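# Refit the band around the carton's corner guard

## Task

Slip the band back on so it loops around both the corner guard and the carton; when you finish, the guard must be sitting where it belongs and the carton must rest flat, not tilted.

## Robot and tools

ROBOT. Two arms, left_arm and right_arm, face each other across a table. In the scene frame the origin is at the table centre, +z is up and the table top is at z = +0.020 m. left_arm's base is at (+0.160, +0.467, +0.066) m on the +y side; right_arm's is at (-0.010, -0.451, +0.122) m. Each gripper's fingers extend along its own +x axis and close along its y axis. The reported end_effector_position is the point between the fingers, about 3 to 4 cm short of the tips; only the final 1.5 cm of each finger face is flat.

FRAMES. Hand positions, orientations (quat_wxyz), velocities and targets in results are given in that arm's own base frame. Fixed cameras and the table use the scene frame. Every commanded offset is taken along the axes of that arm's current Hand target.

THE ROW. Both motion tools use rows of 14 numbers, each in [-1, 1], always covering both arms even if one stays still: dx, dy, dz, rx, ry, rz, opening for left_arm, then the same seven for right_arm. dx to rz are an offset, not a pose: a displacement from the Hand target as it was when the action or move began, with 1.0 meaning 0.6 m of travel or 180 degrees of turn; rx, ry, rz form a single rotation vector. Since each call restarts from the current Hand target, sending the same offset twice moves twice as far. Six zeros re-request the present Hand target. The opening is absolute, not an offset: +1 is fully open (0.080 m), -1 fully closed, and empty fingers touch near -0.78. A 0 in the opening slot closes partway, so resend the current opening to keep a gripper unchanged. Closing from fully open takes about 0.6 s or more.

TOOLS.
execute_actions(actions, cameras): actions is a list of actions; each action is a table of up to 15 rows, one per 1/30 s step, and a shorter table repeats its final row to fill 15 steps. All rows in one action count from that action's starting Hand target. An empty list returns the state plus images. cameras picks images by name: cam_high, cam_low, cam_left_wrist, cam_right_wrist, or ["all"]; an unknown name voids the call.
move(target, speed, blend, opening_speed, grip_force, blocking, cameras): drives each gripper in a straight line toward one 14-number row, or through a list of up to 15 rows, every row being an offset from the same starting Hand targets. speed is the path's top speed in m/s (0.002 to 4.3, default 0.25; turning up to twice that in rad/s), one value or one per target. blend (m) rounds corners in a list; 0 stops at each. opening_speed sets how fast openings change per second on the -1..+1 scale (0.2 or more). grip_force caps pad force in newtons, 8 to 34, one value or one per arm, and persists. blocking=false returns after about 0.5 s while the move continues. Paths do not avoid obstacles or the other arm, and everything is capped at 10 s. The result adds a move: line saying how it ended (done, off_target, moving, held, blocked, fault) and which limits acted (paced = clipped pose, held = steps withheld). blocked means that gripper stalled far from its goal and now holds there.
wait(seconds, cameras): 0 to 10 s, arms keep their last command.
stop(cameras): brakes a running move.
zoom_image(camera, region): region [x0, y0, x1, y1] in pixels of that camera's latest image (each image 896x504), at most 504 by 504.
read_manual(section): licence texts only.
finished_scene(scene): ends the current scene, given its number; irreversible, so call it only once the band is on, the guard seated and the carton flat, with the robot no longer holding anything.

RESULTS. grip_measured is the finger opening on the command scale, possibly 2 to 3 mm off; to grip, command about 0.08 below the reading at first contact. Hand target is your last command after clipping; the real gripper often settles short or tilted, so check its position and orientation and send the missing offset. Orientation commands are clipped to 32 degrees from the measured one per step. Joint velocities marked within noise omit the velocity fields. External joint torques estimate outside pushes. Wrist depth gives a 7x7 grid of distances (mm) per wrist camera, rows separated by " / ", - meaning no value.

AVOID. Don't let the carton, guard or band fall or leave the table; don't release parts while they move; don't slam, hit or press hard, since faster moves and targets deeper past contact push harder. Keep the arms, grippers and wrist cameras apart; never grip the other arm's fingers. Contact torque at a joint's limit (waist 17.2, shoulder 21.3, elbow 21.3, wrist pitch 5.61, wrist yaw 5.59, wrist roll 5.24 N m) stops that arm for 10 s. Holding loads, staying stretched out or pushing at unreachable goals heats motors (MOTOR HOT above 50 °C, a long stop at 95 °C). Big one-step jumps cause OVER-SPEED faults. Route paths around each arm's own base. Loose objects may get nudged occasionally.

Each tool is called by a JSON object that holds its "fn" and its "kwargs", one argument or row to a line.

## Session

{"fn": "execute_actions", "kwargs": {
  "actions": []
}}

{"fn": "zoom_image", "kwargs": {
  "camera": "cam_high",
  "region": [330, 140, 610, 380]
}}

{"fn": "zoom_image", "kwargs": {
  "camera": "cam_low",
  "region": [300, 140, 600, 320]
}}

Scene clock: 0.00 s.
left_arm: end_effector_position=(+0.2774, +0.0359, +0.0907) grip_measured=+1.000 end_effector_quat_wxyz=(+0.667, +0.302, +0.304, -0.610) | right_arm: end_effector_position=(+0.2677, -0.0091, +0.1885) grip_measured=+1.000 end_effector_quat_wxyz=(+0.923, +0.307, +0.143, +0.182)
Joint positions: left_arm=[0.456 1.795 1.196 -1.241 0.64 2.053 0.08] | right_arm=[-0.5 0.846 0.314 0.276 -0.929 0.471 0.08]
Joint velocities: within noise
Joint torques (N m): no reading
External joint torques (N m): no reading
Motor temperatures (°C): left_arm=[35 39 39 37 39 33] | right_arm=[38 36 38 39 39 42]
Heat: left arm: hottest shoulder 39 °C (+0.0 °C/min); right arm: hottest wrist roll 42 °C (+0.0 °C/min).
Wrist depth (mm): cam_left_wrist=[233 300 293 287 278 209 269 / 221 278 274 268 263 258 258 / 216 259 255 253 249 245 241 / 243 243 240 236 233 231 228 / 230 229 227 223 221 217 216 / 221 80 208 211 206 - 76 / - - 200 200 196 - -] | cam_right_wrist=[- 3093 2423 2137 2327 1754 498 / 1959 - - - 2117 630 478 / - 2448 - - 714 526 414 / 1691 - 2555 2832 717 434 214 / - - 1644 1975 542 222 190 / - 74 102 550 266 90 167 / - 69 1407 489 224 82 -]
Hand target: left_arm +0.2780, +0.0359, +0.0919; +0.668, +0.303, +0.302, -0.609 | right_arm +0.2680, -0.0092, +0.1912; +0.924, +0.305, +0.140, +0.184
Tool commands: left_gripper/opening=+1.0 right_gripper/opening=+1.0

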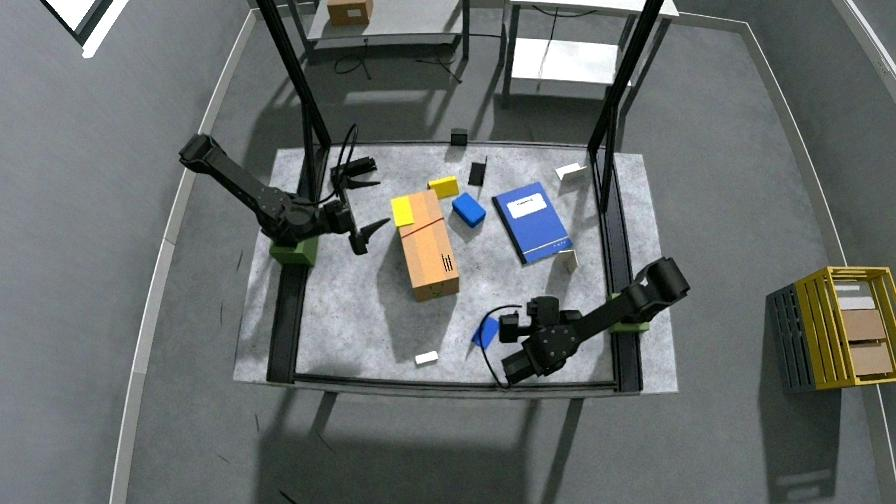

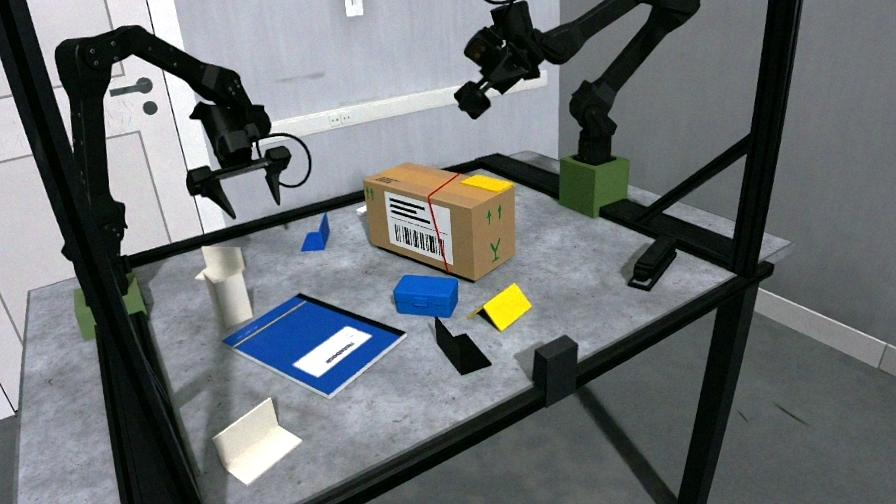

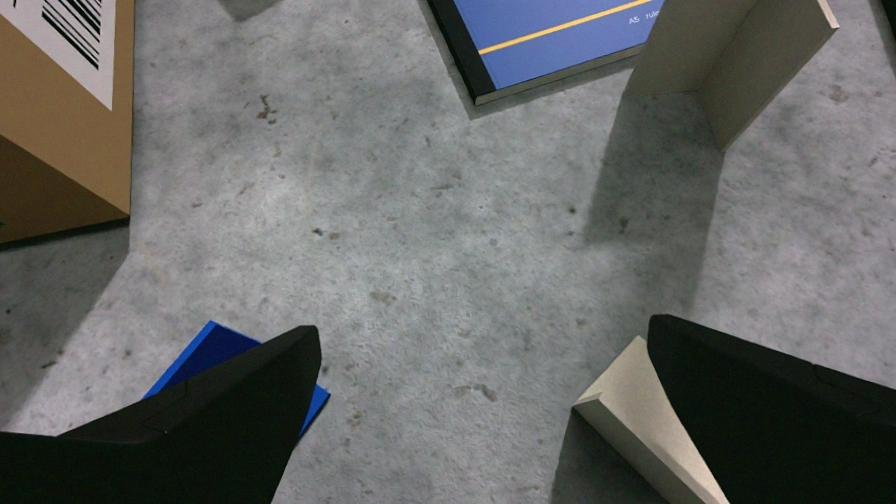

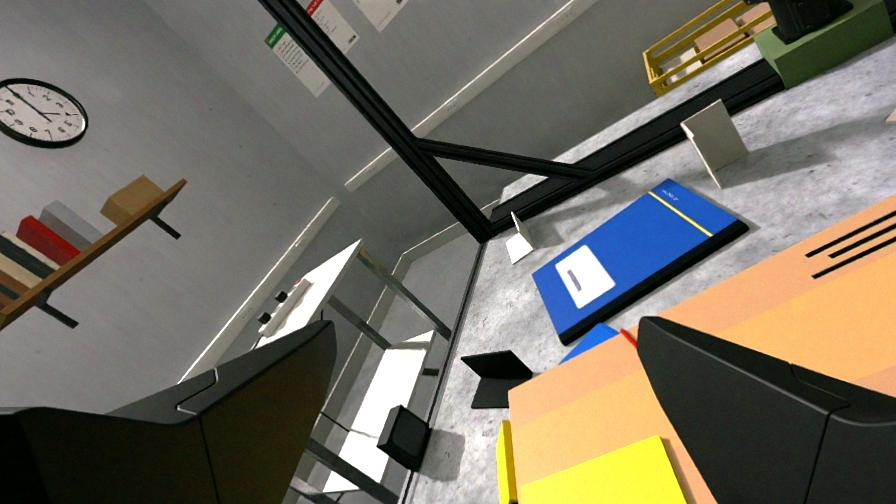

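Scaled by 1.800.

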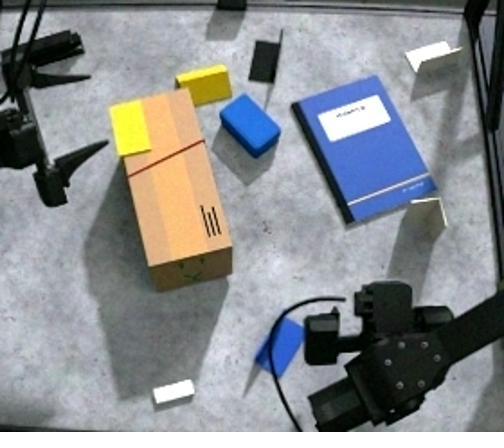

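Scaled by 1.680.

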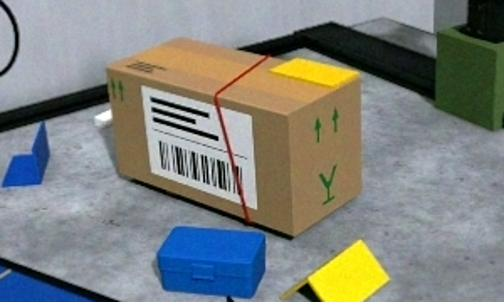

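{"fn": "move", "kwargs": {
  "target": [0,0,0,0,0,0,1, 0.125,-0.026,0.117,-0.1326,0.418,-0.1858,0],
  "speed": 0.4,
  "cameras": ["cam_right_wrist"]
}}

Scene clock: 22.30 s.
left_arm: end_effector_position=(+0.2774, +0.0359, +0.0907) grip_measured=+1.000 end_effector_quat_wxyz=(+0.667, +0.302, +0.304, -0.610) | right_arm: end_effector_position=(+0.3621, -0.0251, +0.2219) grip_measured=+0.003 end_effector_quat_wxyz=(+0.737, -0.104, +0.662, +0.089)
Joint positions: left_arm=[0.456 1.795 1.196 -1.241 0.64 2.053 0.08] | right_arm=[-0.07 1.884 1.985 -1.562 -0.001 -0.344 0.035]
Joint torques (N m): left_arm=[-0.06 -5.65 4.32 -0.3 0.51 0] | right_arm=[0.16 -7.32 6.81 0.14 0.02 -0.06]
External joint torques (N m): left_arm=[-0.07 0.75 -0.42 -0.15 0.12 0] | right_arm=[0.24 0.26 1.5 -0.35 0.04 -0.06]
Heat: left arm: hottest shoulder 41 °C (+5.4 °C/min); right arm: hottest wrist pitch 43 °C (+10.8 °C/min).
Wrist depth (mm): cam_left_wrist=[234 298 294 287 276 228 270 / 222 278 275 268 263 256 257 / 216 258 256 252 249 245 241 / 243 244 240 235 233 231 228 / 230 229 226 222 221 217 215 / 223 80 207 210 206 - 76 / - - 201 200 195 - -] | cam_right_wrist=[360 355 322 358 358 353 355 / 370 366 363 362 364 366 368 / 386 386 247 245 245 381 380 / 398 398 252 255 254 394 390 / 407 414 259 411 415 410 1218 / 417 421 - 423 84 424 1237 / - - - 449 78 - -]
Hand target: left_arm +0.2780, +0.0359, +0.0919; +0.668, +0.303, +0.302, -0.609 | right_arm +0.3650, -0.0248, +0.2251; +0.700, -0.099, +0.700, +0.098
Off the commanded pose: left_arm 0.001 m, 0 deg | right_arm 0.004 m, 6 deg.
joint sent to its limit (right arm) — joint 4 (wrist pitch), lower limit. The joint targets are off in orientation, not in position.
move: off_target (right_arm)
Images, in order (width x height): cam_right_wrist 896x504.

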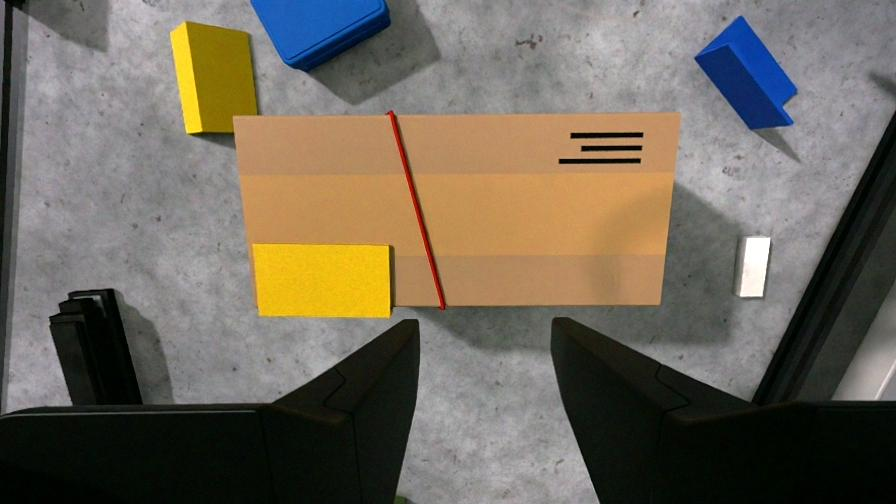

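{"fn": "move", "kwargs": {
  "target": [0,0,0,0,0,0,1, 0.203,0.025,-0.055,0,0,0,-0.25],
  "speed": 0.25,
  "cameras": ["cam_right_wrist"]
}}

Scene clock: 37.33 s.
left_arm: end_effector_position=(+0.2774, +0.0359, +0.0907) grip_measured=+1.000 end_effector_quat_wxyz=(+0.667, +0.302, +0.304, -0.610) | right_arm: end_effector_position=(+0.3313, -0.0206, +0.1017) grip_measured=-0.247 end_effector_quat_wxyz=(+0.698, -0.097, +0.702, +0.099)
Joint positions: left_arm=[0.456 1.795 1.196 -1.241 0.64 2.053 0.08] | right_arm=[-0.062 1.816 1.417 -1.178 -0.001 -0.34 0.024]
Joint torques (N m): left_arm=[0 -5.68 4.34 -0.31 0.54 0.02] | right_arm=[0.24 -9.15 3.85 0.24 0 0.11]
External joint torques (N m): left_arm=[0.02 0.73 -0.41 -0.17 0.14 0.02] | right_arm=[0.23 -2.02 -1.55 -0.09 0.03 0.11]
Heat: left arm: hottest shoulder 42 °C (+4.8 °C/min); right arm: hottest elbow 42 °C (+6.4 °C/min).
Wrist depth (mm): cam_left_wrist=[233 299 296 286 280 226 269 / 222 279 274 268 264 257 258 / 215 258 256 252 249 245 242 / 244 242 240 235 233 231 227 / 231 230 226 222 222 217 216 / 222 80 208 210 206 - 76 / - - 201 200 196 - -] | cam_right_wrist=[116 115 114 112 111 110 110 / 123 121 119 118 117 115 114 / 272 127 126 125 124 123 121 / 290 132 131 132 131 130 127 / 308 139 138 137 136 137 135 / 324 321 - 315 87 301 301 / - - - 332 73 - -]
Hand target: left_arm +0.2780, +0.0359, +0.0919; +0.668, +0.303, +0.302, -0.609 | right_arm +0.3292, -0.0197, +0.1033; +0.700, -0.099, +0.700, +0.098
Off the commanded pose: left_arm 0.001 m, 0 deg | right_arm 0.003 m, 0 deg.
move: done
Images, in order (width x height): cam_right_wrist 896x504.

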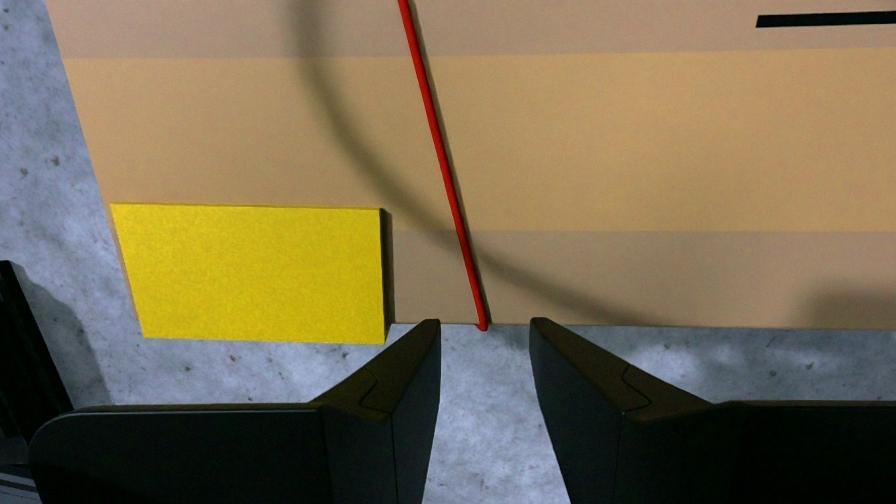

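{"fn": "move", "kwargs": {
  "target": [
    [0,0,0,0,0,0,1, 0.051,0.004,0,0,0,0,-0.25],
    [0,0,0,0,0,0,1, 0.051,0.004,0,0,0,0,-1],
    [0,0,0,0,0,0,1, 0.0,0.004,-0.03,0,0,0,-1]
  ],
  "speed": 0.08,
  "opening_speed": 1,
  "cameras": ["cam_right_wrist"]
}}

Scene clock: 48.87 s.
left_arm: end_effector_position=(+0.2774, +0.0359, +0.0907) grip_measured=+1.000 end_effector_quat_wxyz=(+0.667, +0.302, +0.304, -0.610) | right_arm: end_effector_position=(+0.3131, -0.0177, +0.0968) grip_measured=-0.766 end_effector_quat_wxyz=(+0.697, -0.099, +0.703, +0.104)
Joint positions: left_arm=[0.456 1.795 1.196 -1.241 0.64 2.053 0.08] | right_arm=[-0.059 1.754 1.322 -1.148 -0.006 -0.347 0.001]
Joint torques (N m): left_arm=[-0.05 -5.7 4.39 -0.31 0.52 0.03] | right_arm=[-0.97 -9.18 5.35 -0.98 0.19 -0.05]
External joint torques (N m): left_arm=[-0.05 0.67 -0.34 -0.18 0.14 0.03] | right_arm=[-0.89 -2.48 -0.04 -1.3 0.21 -0.05]
Heat: left arm: hottest shoulder 43 °C (+4.9 °C/min); right arm: hottest elbow 42 °C (+4.9 °C/min).
Wrist depth (mm): cam_left_wrist=[233 300 295 284 - 227 272 / 222 279 275 267 264 257 258 / 215 259 255 253 249 244 241 / 243 243 240 236 233 232 228 / 231 229 226 222 221 217 216 / 222 80 207 211 206 - 76 / - - 201 200 195 - -] | cam_right_wrist=[114 111 110 108 107 106 105 / 253 118 115 114 112 111 109 / 271 120 119 119 119 117 115 / 288 127 127 127 125 123 122 / 304 301 296 129 285 281 279 / 314 317 311 - 77 297 291 / - - - - - - -]
Hand target: left_arm +0.2780, +0.0359, +0.0919; +0.668, +0.303, +0.302, -0.609 | right_arm +0.3112, -0.0222, +0.1032; +0.700, -0.099, +0.700, +0.098
Off the commanded pose: left_arm 0.001 m, 0 deg | right_arm 0.008 m, 1 deg.
move: done
Images, in order (width x height): cam_right_wrist 896x504.

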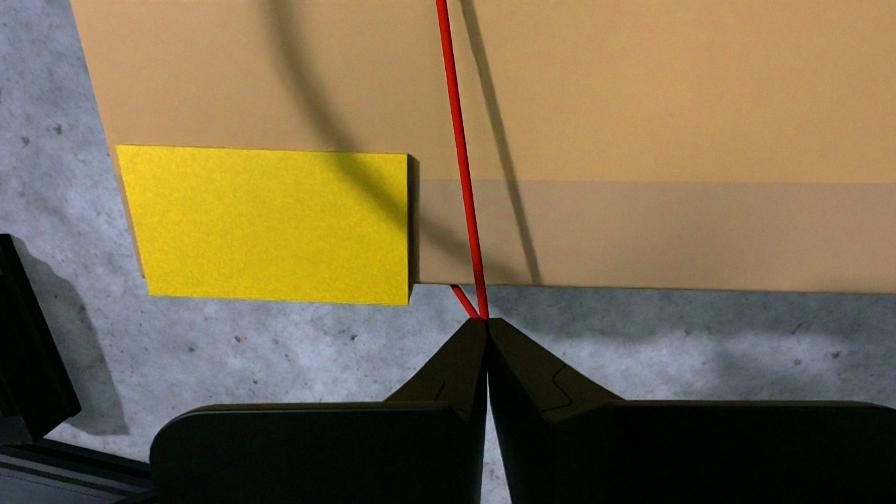

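{"fn": "move", "kwargs": {
  "target": [
    [0,0,0,0,0,0,1, 0,0.107,0,0,0,0,-1],
    [0,0,0,0,0,0,1, 0.025,0.107,0.018,0,0,0,-1],
    [0,0,0,0,0,0,1, 0.025,0.107,0.018,0,0,0,-0.5],
    [0,0,0,0,0,0,1, -0.05,0.107,0.018,0,0,0,-0.5]
  ],
  "speed": 0.1,
  "opening_speed": 0.6,
  "cameras": ["cam_right_wrist","cam_low"]
}}

{"fn": "zoom_image", "kwargs": {
  "camera": "cam_low",
  "region": [340, 140, 540, 300]
}}

Scene clock: 64.50 s.
left_arm: end_effector_position=(+0.2774, +0.0359, +0.0907) grip_measured=+1.000 end_effector_quat_wxyz=(+0.667, +0.302, +0.304, -0.610) | right_arm: end_effector_position=(+0.3004, +0.0410, +0.1265) grip_measured=-0.503 end_effector_quat_wxyz=(+0.692, -0.098, +0.709, +0.098)
Joint positions: left_arm=[0.456 1.795 1.196 -1.241 0.64 2.053 0.08] | right_arm=[0.136 1.711 1.391 -1.274 0.001 -0.142 0.012]
Joint torques (N m): left_arm=[-0.06 -5.66 4.36 -0.31 0.49 0.02] | right_arm=[0.28 -7.73 6.91 -0.14 -0.04 0.12]
External joint torques (N m): left_arm=[-0.06 0.74 -0.42 -0.19 0.1 0.02] | right_arm=[0.32 -1.35 1.57 -0.4 -0.04 0.12]
Heat: left arm: hottest shoulder 43 °C (+3.0 °C/min); right arm: hottest elbow 42 °C (+3.0 °C/min).
Wrist depth (mm): cam_left_wrist=[232 301 294 294 - 227 271 / 223 279 273 268 264 256 257 / 215 258 255 252 249 245 241 / 244 242 240 235 234 232 228 / 231 230 226 222 221 217 214 / 222 80 207 211 207 - 76 / - - 201 199 196 - -] | cam_right_wrist=[266 264 138 134 132 131 131 / 281 278 270 141 141 138 138 / 298 295 148 147 148 147 145 / 308 314 158 156 158 155 154 / 303 332 329 322 320 321 316 / 353 345 - - 71 338 333 / - - - - - - -]
Hand target: left_arm +0.2780, +0.0359, +0.0919; +0.668, +0.303, +0.302, -0.609 | right_arm +0.3039, +0.0425, +0.1333; +0.700, -0.099, +0.700, +0.098
Off the commanded pose: left_arm 0.001 m, 0 deg | right_arm 0.008 m, 1 deg.
move: done
Images, in order (width x height): cam_low 896x504, cam_right_wrist 896x504.

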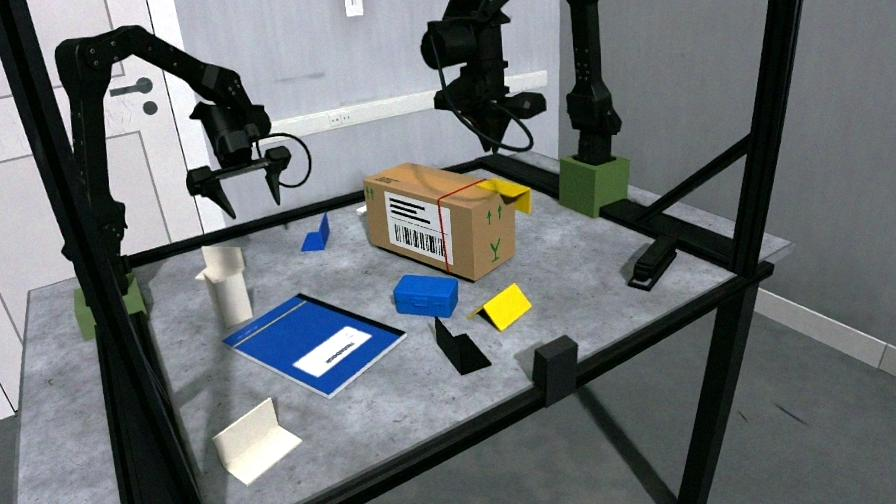

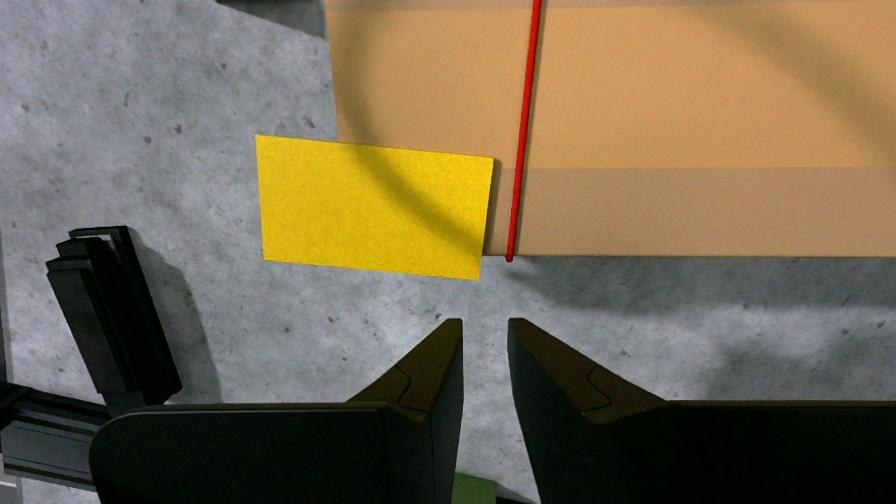

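Scaled by 2.520.

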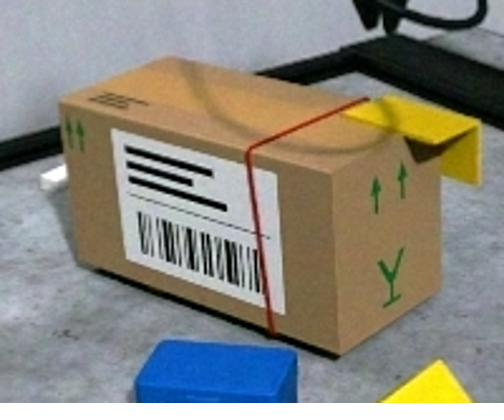

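{"fn": "move", "kwargs": {
  "target": [
    [0,0,0,0,0,0,1, 0.05,-0.025,0.063,0,0,0,-0.25],
    [0,0,0,0,0,0,1, 0.101,-0.025,0.063,0,0,0,-0.25],
    [0,0,0,0,0,0,1, 0.101,-0.025,0.063,0,0,0,-1],
    [0,0,0,0,0,0,1, 0.06,-0.025,0.05,0,0,0,-1]
  ],
  "speed": 0.1,
  "blend": [0.005,0,0,0],
  "opening_speed": 1,
  "cameras": ["cam_right_wrist","cam_low"]
}}

Scene clock: 141.53 s.
left_arm: end_effector_position=(+0.2774, +0.0359, +0.0907) grip_measured=+1.000 end_effector_quat_wxyz=(+0.667, +0.302, +0.304, -0.610) | right_arm: end_effector_position=(+0.3364, +0.0367, +0.0901) grip_measured=-0.766 end_effector_quat_wxyz=(+0.696, -0.100, +0.705, +0.097)
Joint positions: left_arm=[0.456 1.795 1.196 -1.241 0.64 2.053 0.08] | right_arm=[0.11 1.854 1.419 -1.149 0.004 -0.169 0.001]
Joint torques (N m): left_arm=[-0.03 -5.69 4.38 -0.3 0.5 0.03] | right_arm=[-0.33 -9.31 6.15 -0.9 -0.14 -0.06]
External joint torques (N m): left_arm=[0 0.68 -0.33 -0.16 0.12 0.03] | right_arm=[-0.28 -1.96 0.82 -1.2 -0.13 -0.06]
Motor temperatures (°C): left_arm=[35 44 42 37 38 33] | right_arm=[37 43 46 39 38 42]
Heat: left arm: hottest shoulder 44 °C (+0.0 °C/min); right arm: hottest elbow 46 °C (+3.0 °C/min).
Wrist depth (mm): cam_left_wrist=[232 299 296 288 274 223 267 / 221 278 274 266 265 260 257 / 215 259 255 253 250 245 241 / 243 243 240 235 234 231 229 / 231 230 226 222 221 217 216 / 221 80 208 210 207 - 76 / - - 201 200 196 - -] | cam_right_wrist=[233 214 102 101 101 100 99 / 244 241 108 107 105 105 104 / 259 260 114 112 112 110 109 / 275 273 120 119 118 117 116 / 286 126 124 124 125 123 122 / 278 - 131 - 77 131 129 / - - - - - - -]
Hand target: left_arm +0.2780, +0.0359, +0.0919; +0.668, +0.303, +0.302, -0.609 | right_arm +0.3370, +0.0363, +0.0972; +0.700, -0.098, +0.700, +0.098
Off the commanded pose: left_arm 0.001 m, 0 deg | right_arm 0.007 m, 1 deg.
move: done
Images, in order (width x height): cam_low 896x504, cam_right_wrist 896x504.

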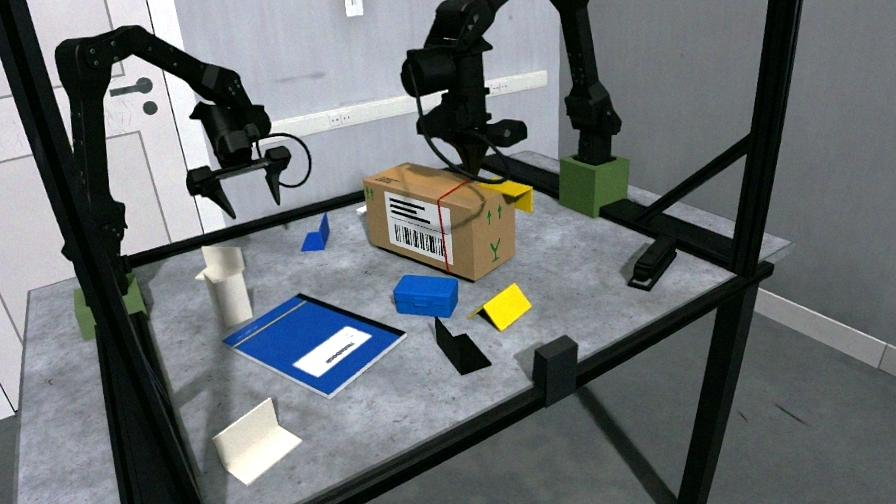

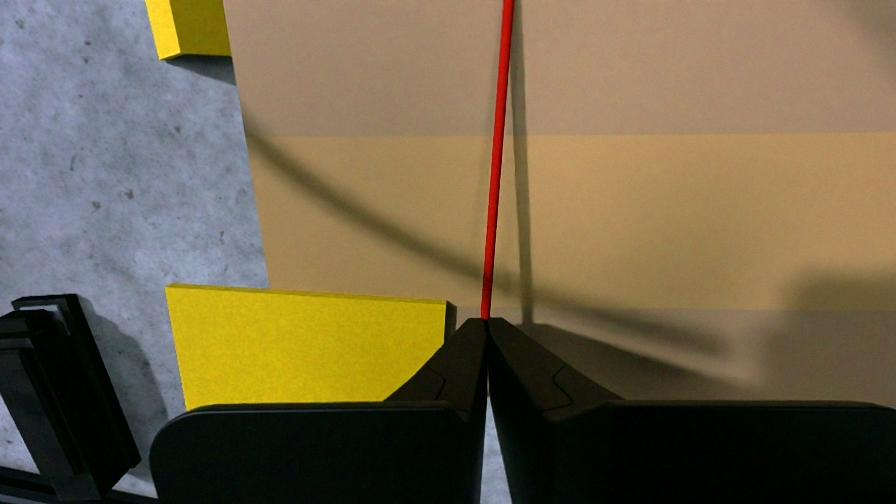

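{"fn": "move", "kwargs": {
  "target": [
    [0,0,0,0,0,0,1, -0.02,-0.04,-0.02,0,0,0,-1],
    [0,0,0,0,0,0,1, -0.02,-0.1,-0.082,0,0,0,-1],
    [0,0,0,0,0,0,1, 0.03,-0.105,-0.057,0,0,0,-1],
    [0,0,0,0,0,0,1, 0.03,-0.105,-0.057,0,0,0,-0.5],
    [0,0,0,0,0,0,1, -0.06,-0.08,-0.057,0,0,0,-0.5]
  ],
  "speed": 0.1,
  "blend": [0.01,0.0,0,0,0],
  "opening_speed": 0.6,
  "cameras": ["cam_right_wrist","cam_low"]
}}

Scene clock: 154.80 s.
left_arm: end_effector_position=(+0.2774, +0.0359, +0.0907) grip_measured=+1.000 end_effector_quat_wxyz=(+0.667, +0.302, +0.304, -0.610) | right_arm: end_effector_position=(+0.3136, -0.0199, +0.1259) grip_measured=-0.503 end_effector_quat_wxyz=(+0.691, -0.096, +0.709, +0.100)
Joint positions: left_arm=[0.456 1.795 1.196 -1.241 0.64 2.053 0.08] | right_arm=[-0.063 1.754 1.439 -1.28 0 -0.342 0.012]
Joint torques (N m): left_arm=[0.07 -5.62 4.39 -0.28 0.51 0.03] | right_arm=[0.2 -8.24 6.89 -0.16 -0.03 0.11]
External joint torques (N m): left_arm=[0.12 0.77 -0.34 -0.14 0.12 0.03] | right_arm=[0.2 -1.56 1.54 -0.43 -0.01 0.11]
Heat: left arm: hottest shoulder 44 °C (+0.0 °C/min); right arm: hottest shoulder 45 °C (+3.0 °C/min).
Wrist depth (mm): cam_left_wrist=[232 299 294 293 - 228 270 / 222 280 274 268 263 257 257 / 214 259 256 252 249 245 241 / 242 243 240 235 234 231 227 / 231 229 227 223 221 216 216 / 222 80 208 210 206 - 76 / - - 201 200 196 - -] | cam_right_wrist=[268 136 135 134 131 131 129 / 288 144 143 140 139 137 136 / 154 150 150 149 147 145 143 / 310 158 158 306 303 299 293 / 331 335 333 319 320 319 311 / 323 357 - - 72 333 327 / - - - - - - -]
Hand target: left_arm +0.2780, +0.0359, +0.0919; +0.668, +0.303, +0.302, -0.609 | right_arm +0.3172, -0.0193, +0.1332; +0.700, -0.098, +0.700, +0.098
Off the commanded pose: left_arm 0.001 m, 0 deg | right_arm 0.008 m, 1 deg.
move: done; target 4's new opening was sent with right_arm's hand 0.010 m and 2 deg from that target
Images, in order (width x height): cam_low 896x504, cam_right_wrist 896x504.

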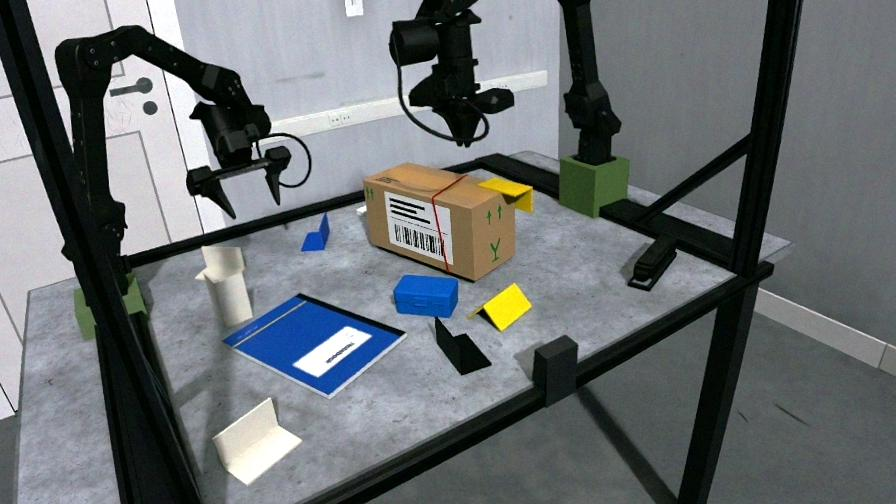

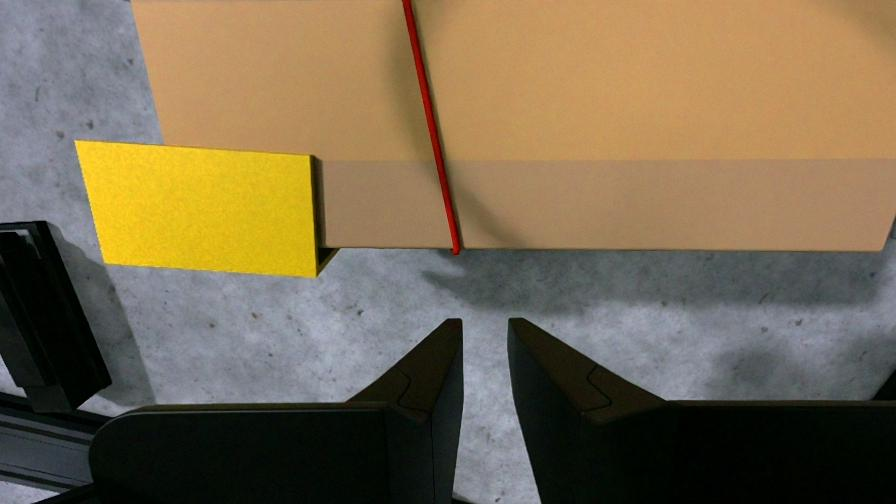

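{"fn": "move", "kwargs": {
  "target": [
    [0,0,0,0,0,0,1, 0,0.24,-0.023,0,0,0,-0.8],
    [0,0,0,0,0,0,1, 0.115,0.24,-0.023,0,0,0,-0.8]
  ],
  "speed": [0.25,0.12],
  "blend": [0.005,0],
  "cameras": ["cam_right_wrist","cam_low"]
}}

{"fn": "zoom_image", "kwargs": {
  "camera": "cam_low",
  "region": [400, 100, 600, 300]
}}

Scene clock: 187.73 s.
left_arm: end_effector_position=(+0.2774, +0.0359, +0.0907) grip_measured=+1.000 end_effector_quat_wxyz=(+0.667, +0.302, +0.304, -0.610) | right_arm: end_effector_position=(+0.2665, +0.1164, +0.0673) grip_measured=-0.767 end_effector_quat_wxyz=(+0.703, -0.098, +0.697, +0.100)
Joint positions: left_arm=[0.456 1.795 1.196 -1.241 0.64 2.053 0.08] | right_arm=[0.412 1.683 1.119 -0.997 0 0.13 0.001]
Joint torques (N m): left_arm=[-0.02 -5.62 4.35 -0.29 0.51 0.05] | right_arm=[-0.01 -6 3.76 0.3 0 0.13]
External joint torques (N m): left_arm=[-0.02 0.81 -0.44 -0.17 0.11 0.05] | right_arm=[-0.05 0.06 -1.48 -0.05 0.01 0.13]
Heat: left arm: hottest shoulder 44 °C (+0.0 °C/min); right arm: hottest elbow 46 °C (+0.0 °C/min).
Wrist depth (mm): cam_left_wrist=[232 300 294 298 - 227 268 / 221 278 274 267 263 259 257 / 215 259 255 254 249 245 242 / 243 243 240 236 233 232 228 / 230 230 226 222 221 217 216 / 221 80 207 212 206 - 76 / - - 201 200 196 - -] | cam_right_wrist=[213 212 210 210 171 83 82 / 224 223 221 218 98 85 86 / 236 235 232 231 88 88 88 / 247 245 246 241 93 92 93 / 222 255 259 251 98 98 244 / 277 252 275 - 77 268 260 / - - - - - - -]
Hand target: left_arm +0.2780, +0.0359, +0.0919; +0.668, +0.303, +0.302, -0.609 | right_arm +0.2644, +0.1154, +0.0641; +0.700, -0.099, +0.700, +0.098
Off the commanded pose: left_arm 0.001 m, 0 deg | right_arm 0.004 m, 1 deg.
move: done
Images, in order (width x height): cam_low 896x504, cam_right_wrist 896x504.

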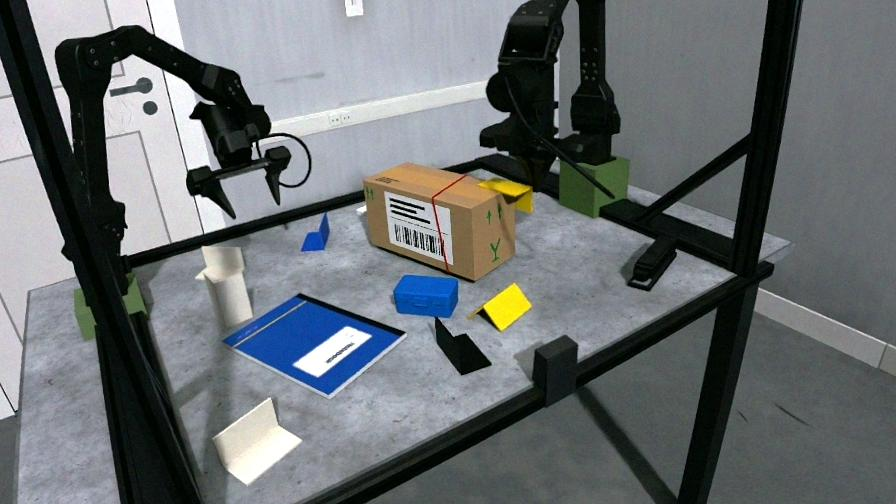

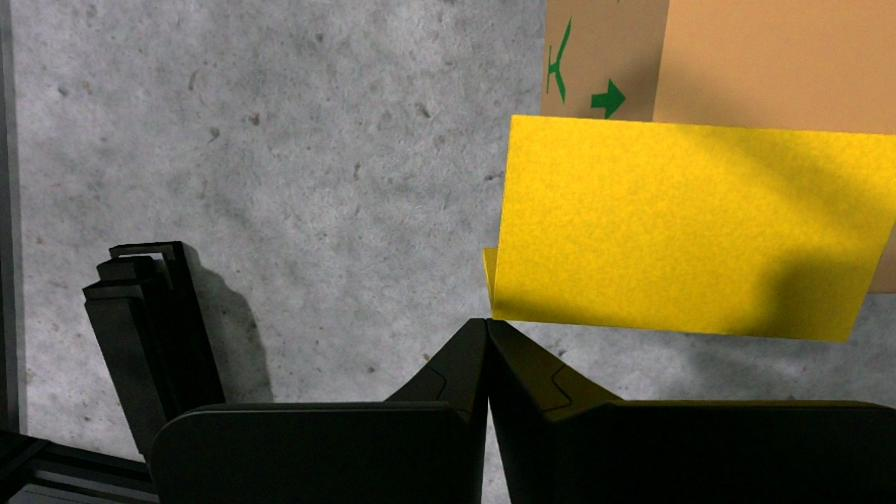

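Scaled by 2.520.

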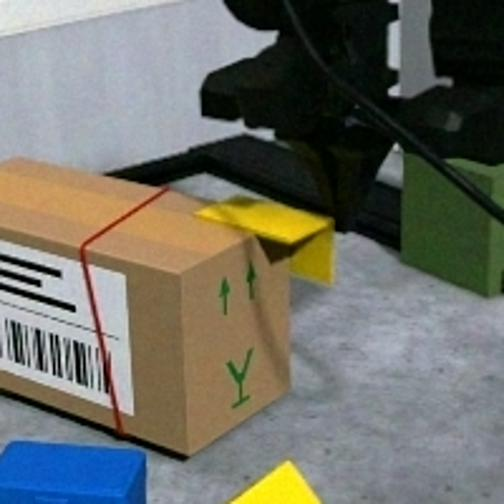

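{"fn": "move", "kwargs": {
  "target": [
    [0,0,0,0,0,0,1, 0,0.04,0,0,0,0,-0.8],
    [0,0,0,0,0,0,1, 0,0.04,0.004,0,0,0,-0.8],
    [0,0,0,0,0,0,1, 0,-0.038,0.004,0,0,0,-0.8]
  ],
  "speed": [0.1,0.05,0.05],
  "cameras": ["cam_right_wrist","cam_low"]
}}

{"fn": "zoom_image", "kwargs": {
  "camera": "cam_low",
  "region": [400, 100, 600, 300]
}}

Scene clock: 214.80 s.
left_arm: end_effector_position=(+0.2774, +0.0359, +0.0907) grip_measured=+1.000 end_effector_quat_wxyz=(+0.667, +0.302, +0.304, -0.610) | right_arm: end_effector_position=(+0.2740, +0.0954, +0.0627) grip_measured=-0.767 end_effector_quat_wxyz=(+0.698, -0.099, +0.703, +0.098)
Joint positions: left_arm=[0.456 1.795 1.196 -1.241 0.64 2.053 0.08] | right_arm=[0.335 1.7 1.119 -0.997 0 0.056 0.001]
Joint torques (N m): left_arm=[0.03 -5.64 4.37 -0.31 0.49 0.02] | right_arm=[-0.3 -7.91 3.78 0.26 -0.01 -0.05]
External joint torques (N m): left_arm=[0.05 0.72 -0.39 -0.19 0.1 0.02] | right_arm=[-0.3 -1.82 -1.35 -0.04 0 -0.05]
Heat: left arm: hottest shoulder 44 °C (+0.0 °C/min); right arm: hottest elbow 44 °C (-1.0 °C/min).
Wrist depth (mm): cam_left_wrist=[233 301 295 287 278 224 274 / 222 278 274 268 264 260 256 / 215 260 255 252 249 244 241 / 243 244 240 236 233 231 228 / 230 230 227 222 222 217 216 / 221 80 208 211 206 - 76 / - - 201 200 196 - -] | cam_right_wrist=[207 207 204 205 78 77 77 / 218 216 215 211 80 81 81 / 228 231 226 - 83 83 84 / 240 243 238 89 88 87 89 / 219 256 258 93 93 92 250 / 230 268 272 - 77 262 260 / - - - - - - -]
Hand target: left_arm +0.2780, +0.0359, +0.0919; +0.668, +0.303, +0.302, -0.609 | right_arm +0.2729, +0.0941, +0.0641; +0.700, -0.099, +0.700, +0.098
Off the commanded pose: left_arm 0.001 m, 0 deg | right_arm 0.002 m, 0 deg.
move: done
Images, in order (width x height): cam_low 896x504, cam_right_wrist 896x504.

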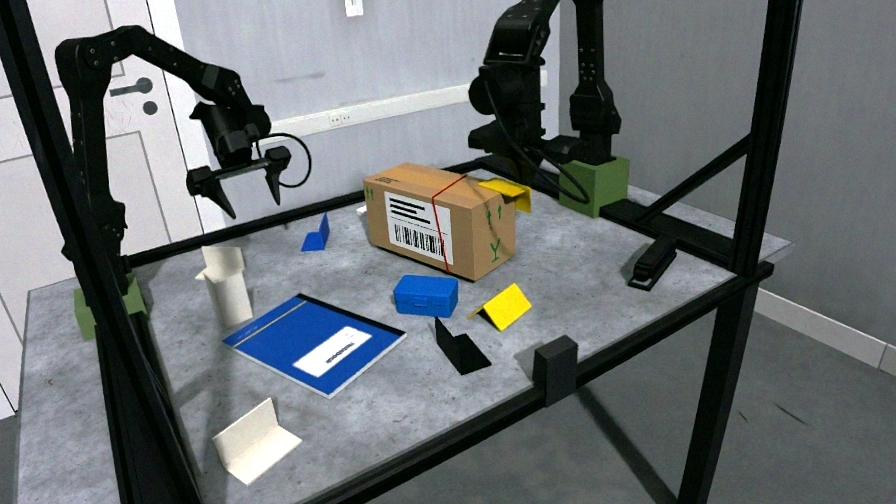

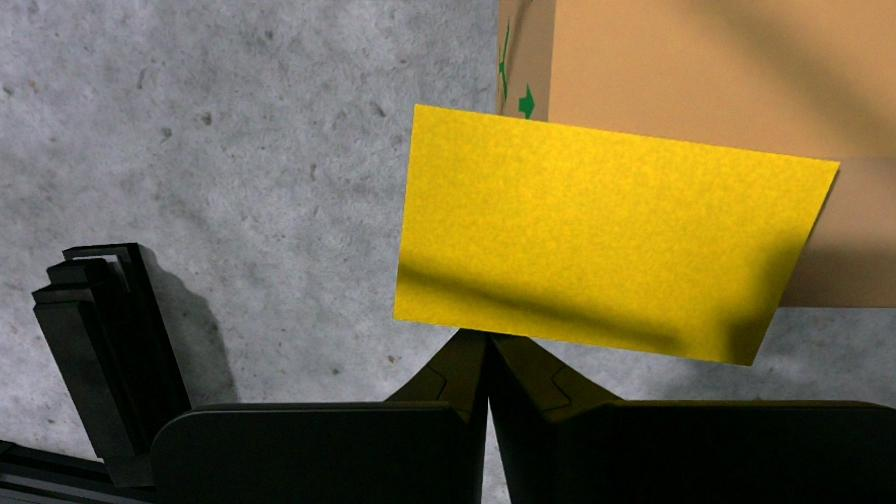

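Scaled by 2.520.

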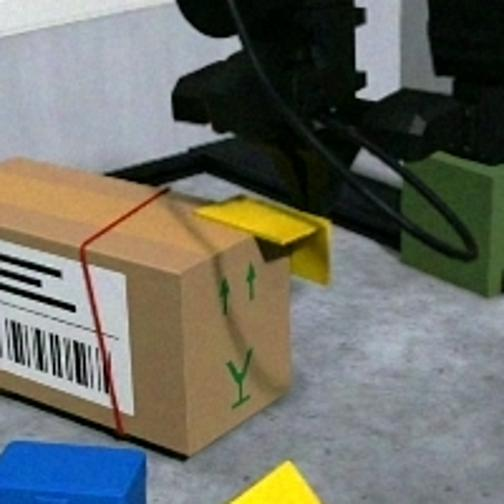

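{"fn": "move", "kwargs": {
  "target": [
    [0,0,0,0,0,0,1, 0,0,-0.04,0,0,0,-0.8],
    [0,0,0,0,0,0,1, 0,-0.073,-0.04,0,0,0,-0.8],
    [0,0,0,0,0,0,1, 0,-0.073,0.001,0,0,0,-0.8],
    [0,0,0,0,0,0,1, 0,-0.073,-0.02,0,0,0,-0.8]
  ],
  "speed": [0.1,0.15,0.05,0.1],
  "cameras": ["cam_right_wrist"]
}}

Scene clock: 243.63 s.
left_arm: end_effector_position=(+0.2774, +0.0359, +0.0907) grip_measured=+1.000 end_effector_quat_wxyz=(+0.667, +0.302, +0.304, -0.610) | right_arm: end_effector_position=(+0.2755, +0.0490, +0.0634) grip_measured=-0.767 end_effector_quat_wxyz=(+0.699, -0.099, +0.702, +0.097)
Joint positions: left_arm=[0.456 1.795 1.196 -1.241 0.64 2.053 0.08] | right_arm=[0.177 1.659 1.075 -0.992 0.002 -0.1 0.001]
Joint torques (N m): left_arm=[0 -5.66 4.45 -0.3 0.48 0.03] | right_arm=[-0.17 -7.56 3.64 0.2 -0.1 -0.04]
External joint torques (N m): left_arm=[-0.01 0.71 -0.27 -0.16 0.09 0.03] | right_arm=[-0.17 -1.81 -1.53 -0.14 -0.09 -0.04]
Heat: left arm: hottest shoulder 45 °C (+1.0 °C/min); right arm: hottest shoulder 43 °C (+0.0 °C/min).
Wrist depth (mm): cam_left_wrist=[232 299 294 285 281 227 272 / 222 277 274 267 263 258 258 / 215 260 256 253 250 245 242 / 244 242 240 235 233 230 228 / 230 229 226 222 221 218 215 / 222 80 208 210 206 - 76 / - - 201 199 196 - -] | cam_right_wrist=[209 207 80 79 79 78 78 / 221 81 81 81 81 82 82 / 232 86 85 - 85 86 86 / 243 91 91 90 91 91 90 / 253 259 259 94 251 251 249 / 243 272 273 - 77 263 260 / - - - - - - -]
Hand target: left_arm +0.2780, +0.0359, +0.0919; +0.668, +0.303, +0.302, -0.609 | right_arm +0.2734, +0.0486, +0.0642; +0.700, -0.098, +0.700, +0.098
Off the commanded pose: left_arm 0.001 m, 0 deg | right_arm 0.002 m, 0 deg.
move: done
Images, in order (width x height): cam_right_wrist 896x504.

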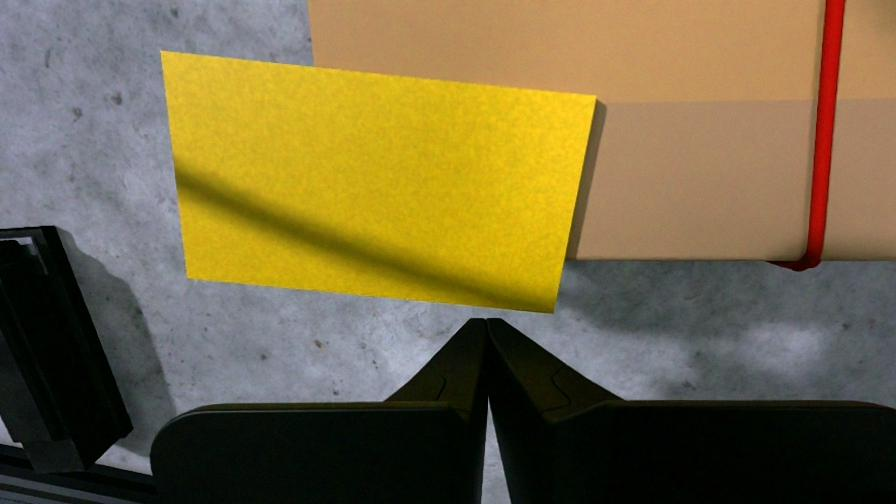

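{"fn": "move", "kwargs": {
  "target": [
    [0,0,0,0,0,0,1, -0.1,0,0,0,0,0,0.7],
    [0,0,0,0,0,0,1, -0.076,0.038,0.072,-0.468,0,0,0.7]
  ],
  "speed": [0.2,0.3],
  "blend": [0.02,0],
  "cameras": ["cam_right_wrist","cam_low"]
}}

{"fn": "zoom_image", "kwargs": {
  "camera": "cam_low",
  "region": [400, 100, 600, 300]
}}

Scene clock: 284.60 s.
left_arm: end_effector_position=(+0.2774, +0.0359, +0.0907) grip_measured=+1.000 end_effector_quat_wxyz=(+0.667, +0.302, +0.304, -0.610) | right_arm: end_effector_position=(+0.3043, +0.0802, +0.1072) grip_measured=+0.697 end_effector_quat_wxyz=(-0.451, +0.539, -0.459, -0.543)
Joint positions: left_arm=[0.456 1.795 1.196 -1.241 0.64 2.053 0.08] | right_arm=[0.259 1.754 1.364 -1.193 0.002 -1.484 0.066]
Joint torques (N m): left_arm=[-0.04 -5.7 4.32 -0.3 0.51 0.01] | right_arm=[0.22 -6.37 6.77 0.09 -0.13 -0.12]
External joint torques (N m): left_arm=[-0.06 0.65 -0.38 -0.16 0.12 0.01] | right_arm=[0.17 0.32 1.43 -0.17 -0.07 -0.12]
Heat: left arm: hottest shoulder 45 °C (+0.0 °C/min); right arm: hottest shoulder 42 °C (+0.0 °C/min).
Wrist depth (mm): cam_left_wrist=[232 299 294 285 - 231 273 / 222 279 275 269 263 258 256 / 214 259 256 252 248 246 240 / 243 244 240 237 234 232 227 / 230 229 227 222 221 217 216 / 221 80 206 211 206 - 76 / - - 200 199 196 - -] | cam_right_wrist=[257 255 249 246 240 222 233 / 266 267 260 258 255 251 244 / 279 279 277 131 204 255 - / 265 296 291 136 136 136 228 / 276 311 299 144 141 139 281 / 319 74 95 157 154 71 288 / - - 334 337 161 77 -]
Hand target: left_arm +0.2780, +0.0359, +0.0919; +0.668, +0.303, +0.302, -0.609 | right_arm +0.3087, +0.0825, +0.1098; -0.453, +0.543, -0.454, -0.542
Off the commanded pose: left_arm 0.001 m, 0 deg | right_arm 0.005 m, 1 deg.
move: done
Images, in order (width x height): cam_low 896x504, cam_right_wrist 896x504.

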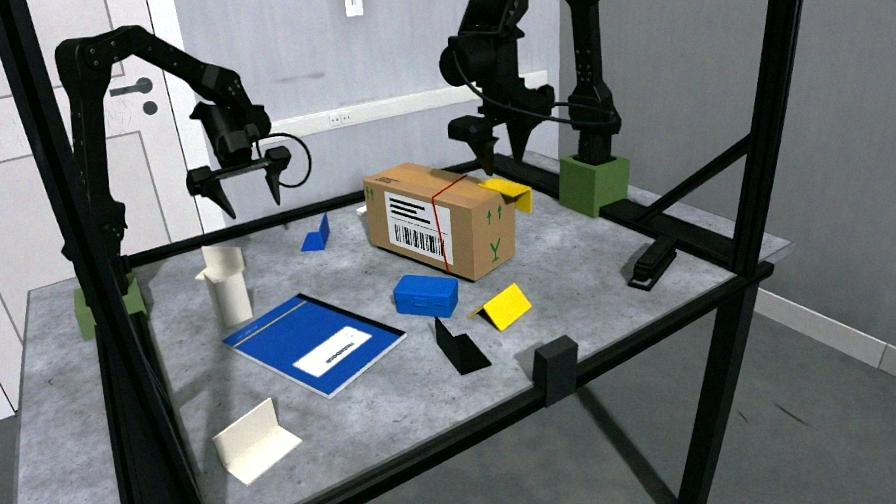

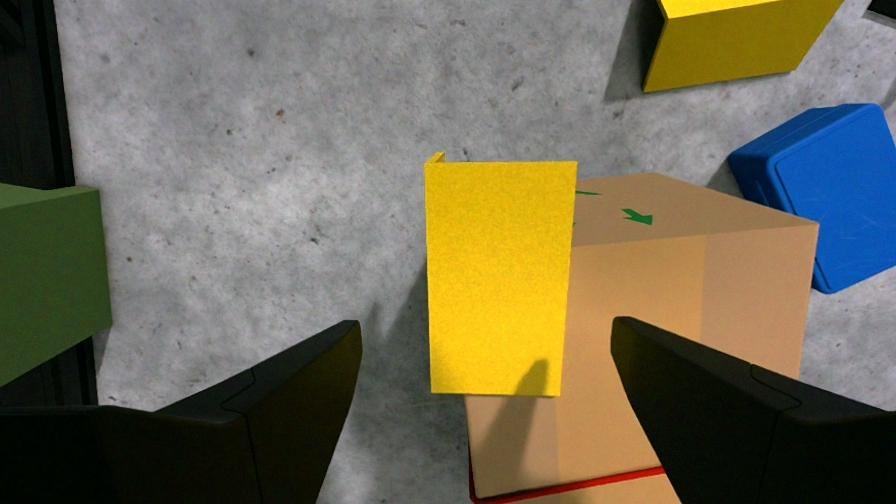

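Scaled by 2.520.

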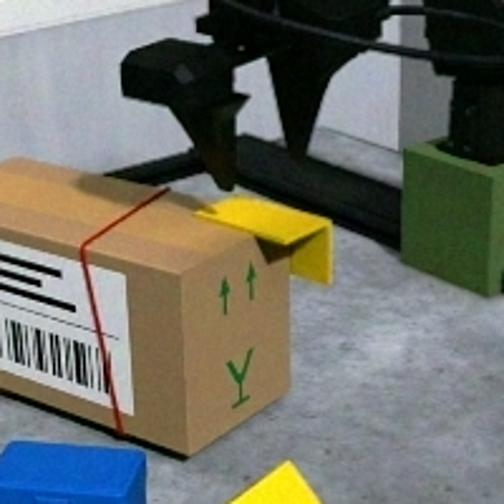

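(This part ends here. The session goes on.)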